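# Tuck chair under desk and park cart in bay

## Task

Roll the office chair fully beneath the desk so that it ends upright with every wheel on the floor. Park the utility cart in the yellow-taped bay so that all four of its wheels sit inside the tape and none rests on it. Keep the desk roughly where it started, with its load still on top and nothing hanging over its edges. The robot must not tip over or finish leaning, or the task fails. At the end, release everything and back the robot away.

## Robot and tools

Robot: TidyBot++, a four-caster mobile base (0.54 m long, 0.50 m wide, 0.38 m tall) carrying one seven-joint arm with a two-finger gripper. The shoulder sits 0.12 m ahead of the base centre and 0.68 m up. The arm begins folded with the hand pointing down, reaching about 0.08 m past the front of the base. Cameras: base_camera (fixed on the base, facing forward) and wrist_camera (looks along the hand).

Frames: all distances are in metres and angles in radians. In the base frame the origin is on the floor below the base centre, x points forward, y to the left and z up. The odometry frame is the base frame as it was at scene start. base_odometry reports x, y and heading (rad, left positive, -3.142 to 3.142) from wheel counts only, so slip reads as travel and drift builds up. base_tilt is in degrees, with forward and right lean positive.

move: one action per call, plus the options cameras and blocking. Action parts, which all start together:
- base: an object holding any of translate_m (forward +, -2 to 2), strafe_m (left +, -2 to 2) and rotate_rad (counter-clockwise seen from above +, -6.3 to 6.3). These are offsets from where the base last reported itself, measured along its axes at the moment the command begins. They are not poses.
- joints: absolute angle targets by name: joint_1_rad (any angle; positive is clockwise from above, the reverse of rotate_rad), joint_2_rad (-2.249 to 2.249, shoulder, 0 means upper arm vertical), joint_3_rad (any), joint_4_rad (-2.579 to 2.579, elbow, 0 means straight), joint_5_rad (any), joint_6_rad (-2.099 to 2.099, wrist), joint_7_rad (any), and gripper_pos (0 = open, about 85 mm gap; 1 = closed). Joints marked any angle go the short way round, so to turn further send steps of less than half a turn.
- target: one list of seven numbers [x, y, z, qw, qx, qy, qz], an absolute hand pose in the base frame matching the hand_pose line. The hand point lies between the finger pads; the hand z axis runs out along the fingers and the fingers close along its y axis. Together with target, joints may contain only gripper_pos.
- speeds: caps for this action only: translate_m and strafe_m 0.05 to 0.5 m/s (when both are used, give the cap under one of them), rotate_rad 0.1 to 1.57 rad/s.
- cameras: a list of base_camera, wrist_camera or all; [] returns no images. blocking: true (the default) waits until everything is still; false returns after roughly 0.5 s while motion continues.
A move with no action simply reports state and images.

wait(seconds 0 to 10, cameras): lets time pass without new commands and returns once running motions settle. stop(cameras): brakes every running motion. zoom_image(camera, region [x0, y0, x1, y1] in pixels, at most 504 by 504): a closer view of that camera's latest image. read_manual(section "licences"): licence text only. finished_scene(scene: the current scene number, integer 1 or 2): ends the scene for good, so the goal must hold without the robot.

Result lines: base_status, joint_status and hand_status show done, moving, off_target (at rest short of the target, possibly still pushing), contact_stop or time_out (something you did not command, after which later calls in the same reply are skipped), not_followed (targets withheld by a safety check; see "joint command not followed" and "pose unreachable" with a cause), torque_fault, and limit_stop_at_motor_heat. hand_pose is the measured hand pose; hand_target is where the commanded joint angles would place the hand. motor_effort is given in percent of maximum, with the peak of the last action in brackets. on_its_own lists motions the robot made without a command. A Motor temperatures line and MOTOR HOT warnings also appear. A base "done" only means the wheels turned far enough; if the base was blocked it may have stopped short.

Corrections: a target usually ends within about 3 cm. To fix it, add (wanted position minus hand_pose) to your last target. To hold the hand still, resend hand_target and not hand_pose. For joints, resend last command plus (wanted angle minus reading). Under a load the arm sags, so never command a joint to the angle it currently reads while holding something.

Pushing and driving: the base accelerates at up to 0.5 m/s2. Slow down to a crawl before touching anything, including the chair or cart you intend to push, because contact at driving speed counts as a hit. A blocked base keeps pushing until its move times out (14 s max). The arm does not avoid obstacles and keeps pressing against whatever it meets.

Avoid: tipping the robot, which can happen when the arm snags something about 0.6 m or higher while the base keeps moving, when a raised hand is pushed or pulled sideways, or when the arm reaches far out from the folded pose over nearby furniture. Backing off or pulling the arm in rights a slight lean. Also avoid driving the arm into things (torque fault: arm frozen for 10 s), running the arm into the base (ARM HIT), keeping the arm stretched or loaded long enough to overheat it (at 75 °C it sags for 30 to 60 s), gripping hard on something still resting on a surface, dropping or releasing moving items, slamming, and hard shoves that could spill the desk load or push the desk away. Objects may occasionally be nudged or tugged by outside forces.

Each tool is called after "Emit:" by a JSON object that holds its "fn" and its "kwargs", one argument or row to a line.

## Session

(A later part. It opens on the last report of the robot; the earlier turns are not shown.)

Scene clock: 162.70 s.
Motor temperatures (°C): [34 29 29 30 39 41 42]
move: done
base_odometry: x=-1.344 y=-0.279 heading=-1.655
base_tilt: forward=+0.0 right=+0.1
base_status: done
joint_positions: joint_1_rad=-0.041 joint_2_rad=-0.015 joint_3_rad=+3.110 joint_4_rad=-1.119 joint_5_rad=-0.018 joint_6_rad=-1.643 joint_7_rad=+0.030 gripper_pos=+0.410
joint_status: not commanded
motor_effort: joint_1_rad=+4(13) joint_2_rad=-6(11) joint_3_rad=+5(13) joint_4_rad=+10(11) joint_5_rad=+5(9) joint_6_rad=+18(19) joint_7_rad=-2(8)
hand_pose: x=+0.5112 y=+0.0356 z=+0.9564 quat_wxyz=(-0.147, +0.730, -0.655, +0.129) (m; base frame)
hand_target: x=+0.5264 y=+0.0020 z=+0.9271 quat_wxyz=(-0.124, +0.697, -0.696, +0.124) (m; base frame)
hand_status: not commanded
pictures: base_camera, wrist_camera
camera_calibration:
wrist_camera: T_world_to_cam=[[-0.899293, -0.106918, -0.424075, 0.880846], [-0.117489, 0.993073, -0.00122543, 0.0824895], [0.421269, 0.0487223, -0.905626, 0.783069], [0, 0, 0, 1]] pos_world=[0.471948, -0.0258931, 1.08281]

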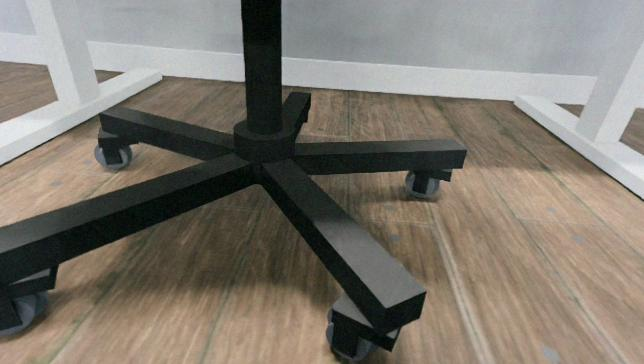

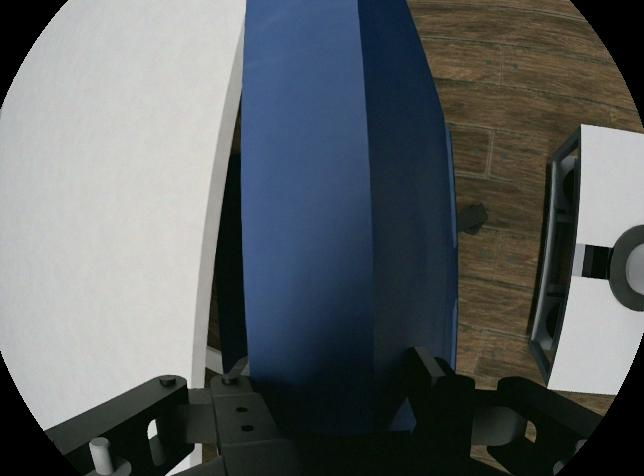

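Emit:
{"fn": "move", "kwargs": {
  "base": {"rotate_rad":-0.08,"translate_m":0.18},
  "speeds": {"translate_m":0.07}
}}

Scene clock: 165.93 s.
Motor temperatures (°C): [34 29 29 30 39 41 42]
move: done
base_odometry: x=-1.359 y=-0.459 heading=-1.735
base_tilt: forward=+0.1 right=+0.1
base_status: done
joint_positions: joint_1_rad=+0.000 joint_2_rad=-0.027 joint_3_rad=+3.152 joint_4_rad=-1.126 joint_5_rad=-0.016 joint_6_rad=-1.665 joint_7_rad=+0.030 gripper_pos=+0.417
joint_status: not commanded
motor_effort: joint_1_rad=-5(13) joint_2_rad=-7(8) joint_3_rad=-5(13) joint_4_rad=+7(12) joint_5_rad=-1(10) joint_6_rad=+13(22) joint_7_rad=+4(9)
hand_pose: x=+0.5025 y=+0.0019 z=+0.9560 quat_wxyz=(-0.136, +0.703, -0.686, +0.130) (m; base frame)
hand_target: x=+0.5264 y=+0.0020 z=+0.9271 quat_wxyz=(-0.124, +0.697, -0.696, +0.124) (m; base frame)
hand_status: not commanded
pictures: base_camera, wrist_camera
camera_calibration:
wrist_camera: T_world_to_cam=[[-0.911992, -0.031341, -0.409008, 0.861059], [-0.0334182, 0.999439, -0.00206918, 0.0735194], [0.408844, 0.0117812, -0.912528, 0.800943], [0, 0, 0, 1]] pos_world=[0.460276, -0.0559278, 1.08322]

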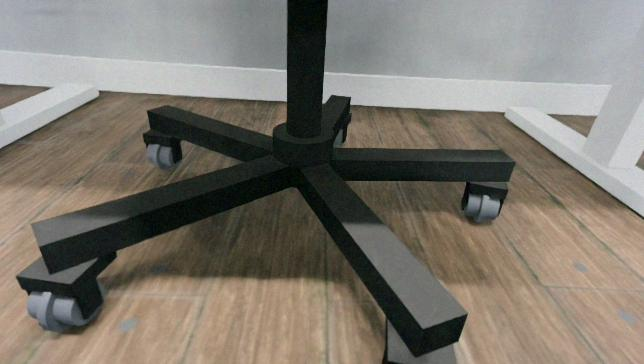

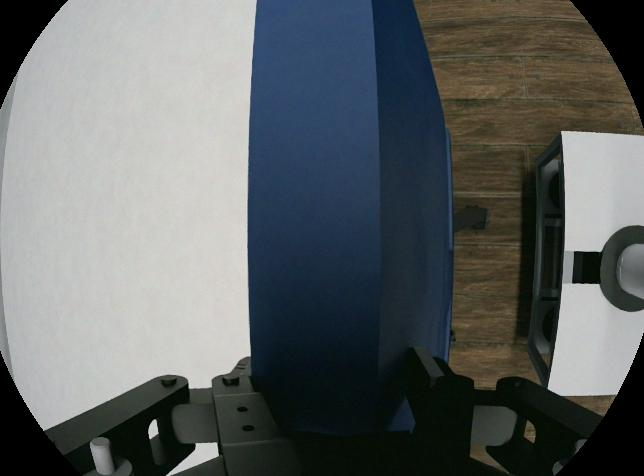

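Emit:
{"fn": "move", "kwargs": {
  "base": {"translate_m":0.06},
  "speeds": {"translate_m":0.05}
}}

Scene clock: 167.57 s.
Motor temperatures (°C): [34 29 29 30 39 41 42]
move: done
base_odometry: x=-1.369 y=-0.518 heading=-1.735
base_tilt: forward=+0.1 right=+0.0
base_status: done
joint_positions: joint_1_rad=+0.000 joint_2_rad=-0.085 joint_3_rad=+3.150 joint_4_rad=-1.151 joint_5_rad=-0.013 joint_6_rad=-1.781 joint_7_rad=+0.030 gripper_pos=+0.466
joint_status: not commanded
on_its_own: gripper_pos moved +0.049 toward your old target +0.900
motor_effort: joint_1_rad=-3(5) joint_2_rad=+7(10) joint_3_rad=-2(5) joint_4_rad=+14(16) joint_5_rad=-3(3) joint_6_rad=+32(38) joint_7_rad=+1(3)
hand_pose: x=+0.4489 y=+0.0022 z=+0.9553 quat_wxyz=(-0.106, +0.709, -0.690, +0.101) (m; base frame)
hand_target: x=+0.5264 y=+0.0020 z=+0.9271 quat_wxyz=(-0.124, +0.697, -0.696, +0.124) (m; base frame)
hand_status: not commanded
pictures: base_camera, wrist_camera
camera_calibration:
wrist_camera: T_world_to_cam=[[-0.942766, -0.0348373, -0.331631, 0.751772], [-0.0363691, 0.999337, -0.00158782, 0.0722395], [0.331466, 0.0105642, -0.943408, 0.886402], [0, 0, 0, 1]] pos_world=[0.41756, -0.055366, 1.08566]

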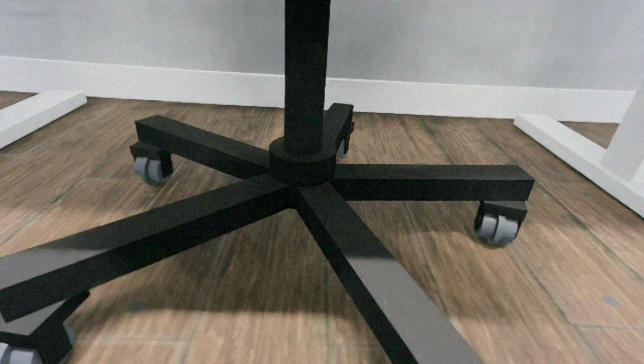

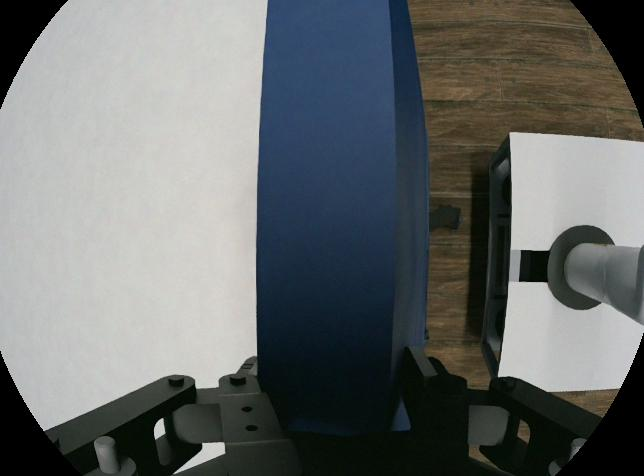

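Emit:
{"fn": "move", "kwargs": {
  "base": {"translate_m":-0.05},
  "speeds": {"translate_m":0.1},
  "cameras": []
}}

Emit:
{"fn": "move", "kwargs": {
  "joints": {"gripper_pos":0},
  "cameras": []
}}

Emit:
{"fn": "move", "kwargs": {
  "joints": {"joint_2_rad":-0.1,"joint_4_rad":-0.85,"joint_6_rad":-1.64},
  "cameras": []
}}

Emit:
{"fn": "move", "kwargs": {
  "base": {"translate_m":-0.5}
}}

Scene clock: 168.77 s.
Motor temperatures (°C): [34 29 29 30 39 41 42]
move: done
base_odometry: x=-1.361 y=-0.468 heading=-1.735
base_tilt: forward=+0.0 right=+0.0
base_status: done
joint_positions: joint_1_rad=+0.000 joint_2_rad=-0.024 joint_3_rad=+3.145 joint_4_rad=-1.104 joint_5_rad=-0.012 joint_6_rad=-1.735 joint_7_rad=+0.030 gripper_pos=+0.466
joint_status: not commanded
motor_effort: joint_1_rad=+1(3) joint_2_rad=-5(11) joint_3_rad=+1(3) joint_4_rad=+4(13) joint_5_rad=+1(4) joint_6_rad=+23(33) joint_7_rad=+0(2)
hand_pose: x=+0.4859 y=+0.0036 z=+0.9557 quat_wxyz=(-0.117, +0.708, -0.687, +0.113) (m; base frame)
hand_target: x=+0.5264 y=+0.0020 z=+0.9271 quat_wxyz=(-0.124, +0.697, -0.696, +0.124) (m; base frame)
hand_status: not commanded
pictures: none
No camera images: "cameras" was empty.

Scene clock: 169.80 s.
Motor temperatures (°C): [34 29 29 30 39 41 42]
move: done
base_odometry: x=-1.361 y=-0.468 heading=-1.735
base_tilt: forward=+0.0 right=+0.1
base_status: not commanded
joint_positions: joint_1_rad=+0.000 joint_2_rad=-0.018 joint_3_rad=+3.145 joint_4_rad=-1.153 joint_5_rad=-0.012 joint_6_rad=-1.642 joint_7_rad=+0.030 gripper_pos=+0.000
joint_status: all done
motor_effort: joint_1_rad=+0(1) joint_2_rad=-9(16) joint_3_rad=+0(1) joint_4_rad=+13(16) joint_5_rad=+1(1) joint_6_rad=+5(23) joint_7_rad=+0(0)
hand_pose: x=+0.5073 y=+0.0036 z=+0.9446 quat_wxyz=(-0.130, +0.706, -0.685, +0.126) (m; base frame)
hand_target: x=+0.5264 y=+0.0020 z=+0.9271 quat_wxyz=(-0.124, +0.697, -0.696, +0.124) (m; base frame)
hand_status: not commanded
pictures: none
No camera images: "cameras" was empty.

Scene clock: 171.20 s.
Motor temperatures (°C): [34 29 29 30 39 41 42]
move: done
base_odometry: x=-1.361 y=-0.468 heading=-1.735
base_tilt: forward=+0.1 right=+0.0
base_status: not commanded
joint_positions: joint_1_rad=+0.000 joint_2_rad=-0.097 joint_3_rad=+3.145 joint_4_rad=-0.854 joint_5_rad=-0.012 joint_6_rad=-1.630 joint_7_rad=+0.030 gripper_pos=+0.000
joint_status: all done
motor_effort: joint_1_rad=+0(1) joint_2_rad=-11(16) joint_3_rad=+0(0) joint_4_rad=+14(23) joint_5_rad=+0(1) joint_6_rad=+6(19) joint_7_rad=+0(1)
hand_pose: x=+0.5075 y=+0.0035 z=+1.1022 quat_wxyz=(-0.260, +0.668, -0.647, +0.261) (m; base frame)
hand_target: x=+0.5038 y=+0.0020 z=+1.1031 quat_wxyz=(-0.260, +0.658, -0.657, +0.259) (m; base frame)
hand_status: not commanded
pictures: none
No camera images: "cameras" was empty.

Scene clock: 173.60 s.
Motor temperatures (°C): [34 29 29 30 39 41 42]
move: done
base_odometry: x=-1.279 y=+0.025 heading=-1.735
base_tilt: forward=+0.1 right=+0.0
base_status: done
joint_positions: joint_1_rad=+0.000 joint_2_rad=-0.108 joint_3_rad=+3.145 joint_4_rad=-0.853 joint_5_rad=-0.012 joint_6_rad=-1.630 joint_7_rad=+0.030 gripper_pos=+0.000
joint_status: not commanded
motor_effort: joint_1_rad=+0(1) joint_2_rad=-11(16) joint_3_rad=+0(1) joint_4_rad=+14(15) joint_5_rad=+1(1) joint_6_rad=+6(6) joint_7_rad=+0(1)
hand_pose: x=+0.5028 y=+0.0036 z=+1.1066 quat_wxyz=(-0.264, +0.666, -0.645, +0.265) (m; base frame)
hand_target: x=+0.5038 y=+0.0020 z=+1.1031 quat_wxyz=(-0.260, +0.658, -0.657, +0.259) (m; base frame)
hand_status: not commanded
pictures: base_camera, wrist_camera
camera_calibration:
wrist_camera: T_world_to_cam=[[-0.689564, -0.0381674, -0.723218, 1.15888], [-0.0336948, 0.99922, -0.0206063, 0.0928021], [0.72344, 0.0101593, -0.690312, 0.534106], [0, 0, 0, 1]] pos_world=[0.415855, -0.0539244, 1.20873]

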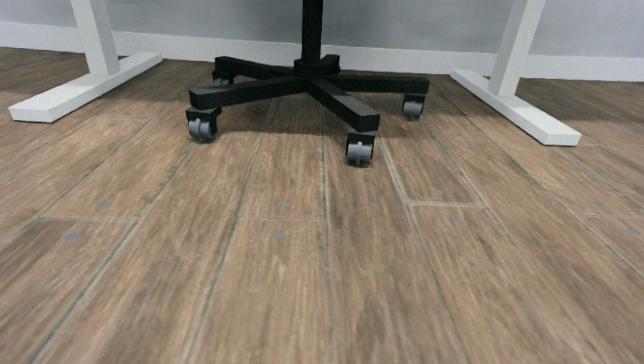

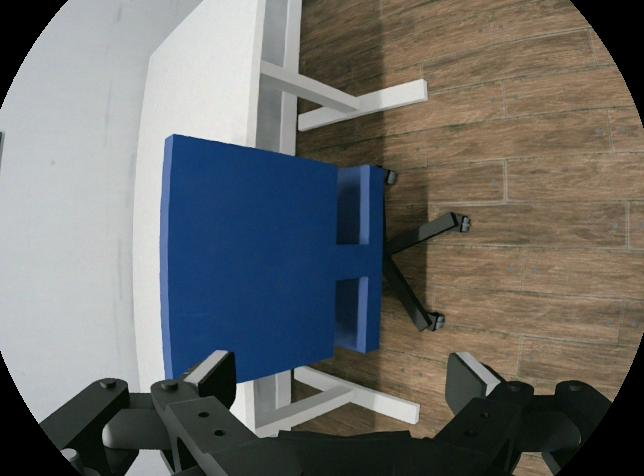

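Emit:
{"fn": "finished_scene", "kwargs": {
  "scene": 2
}}

The scene is finished: the task was done.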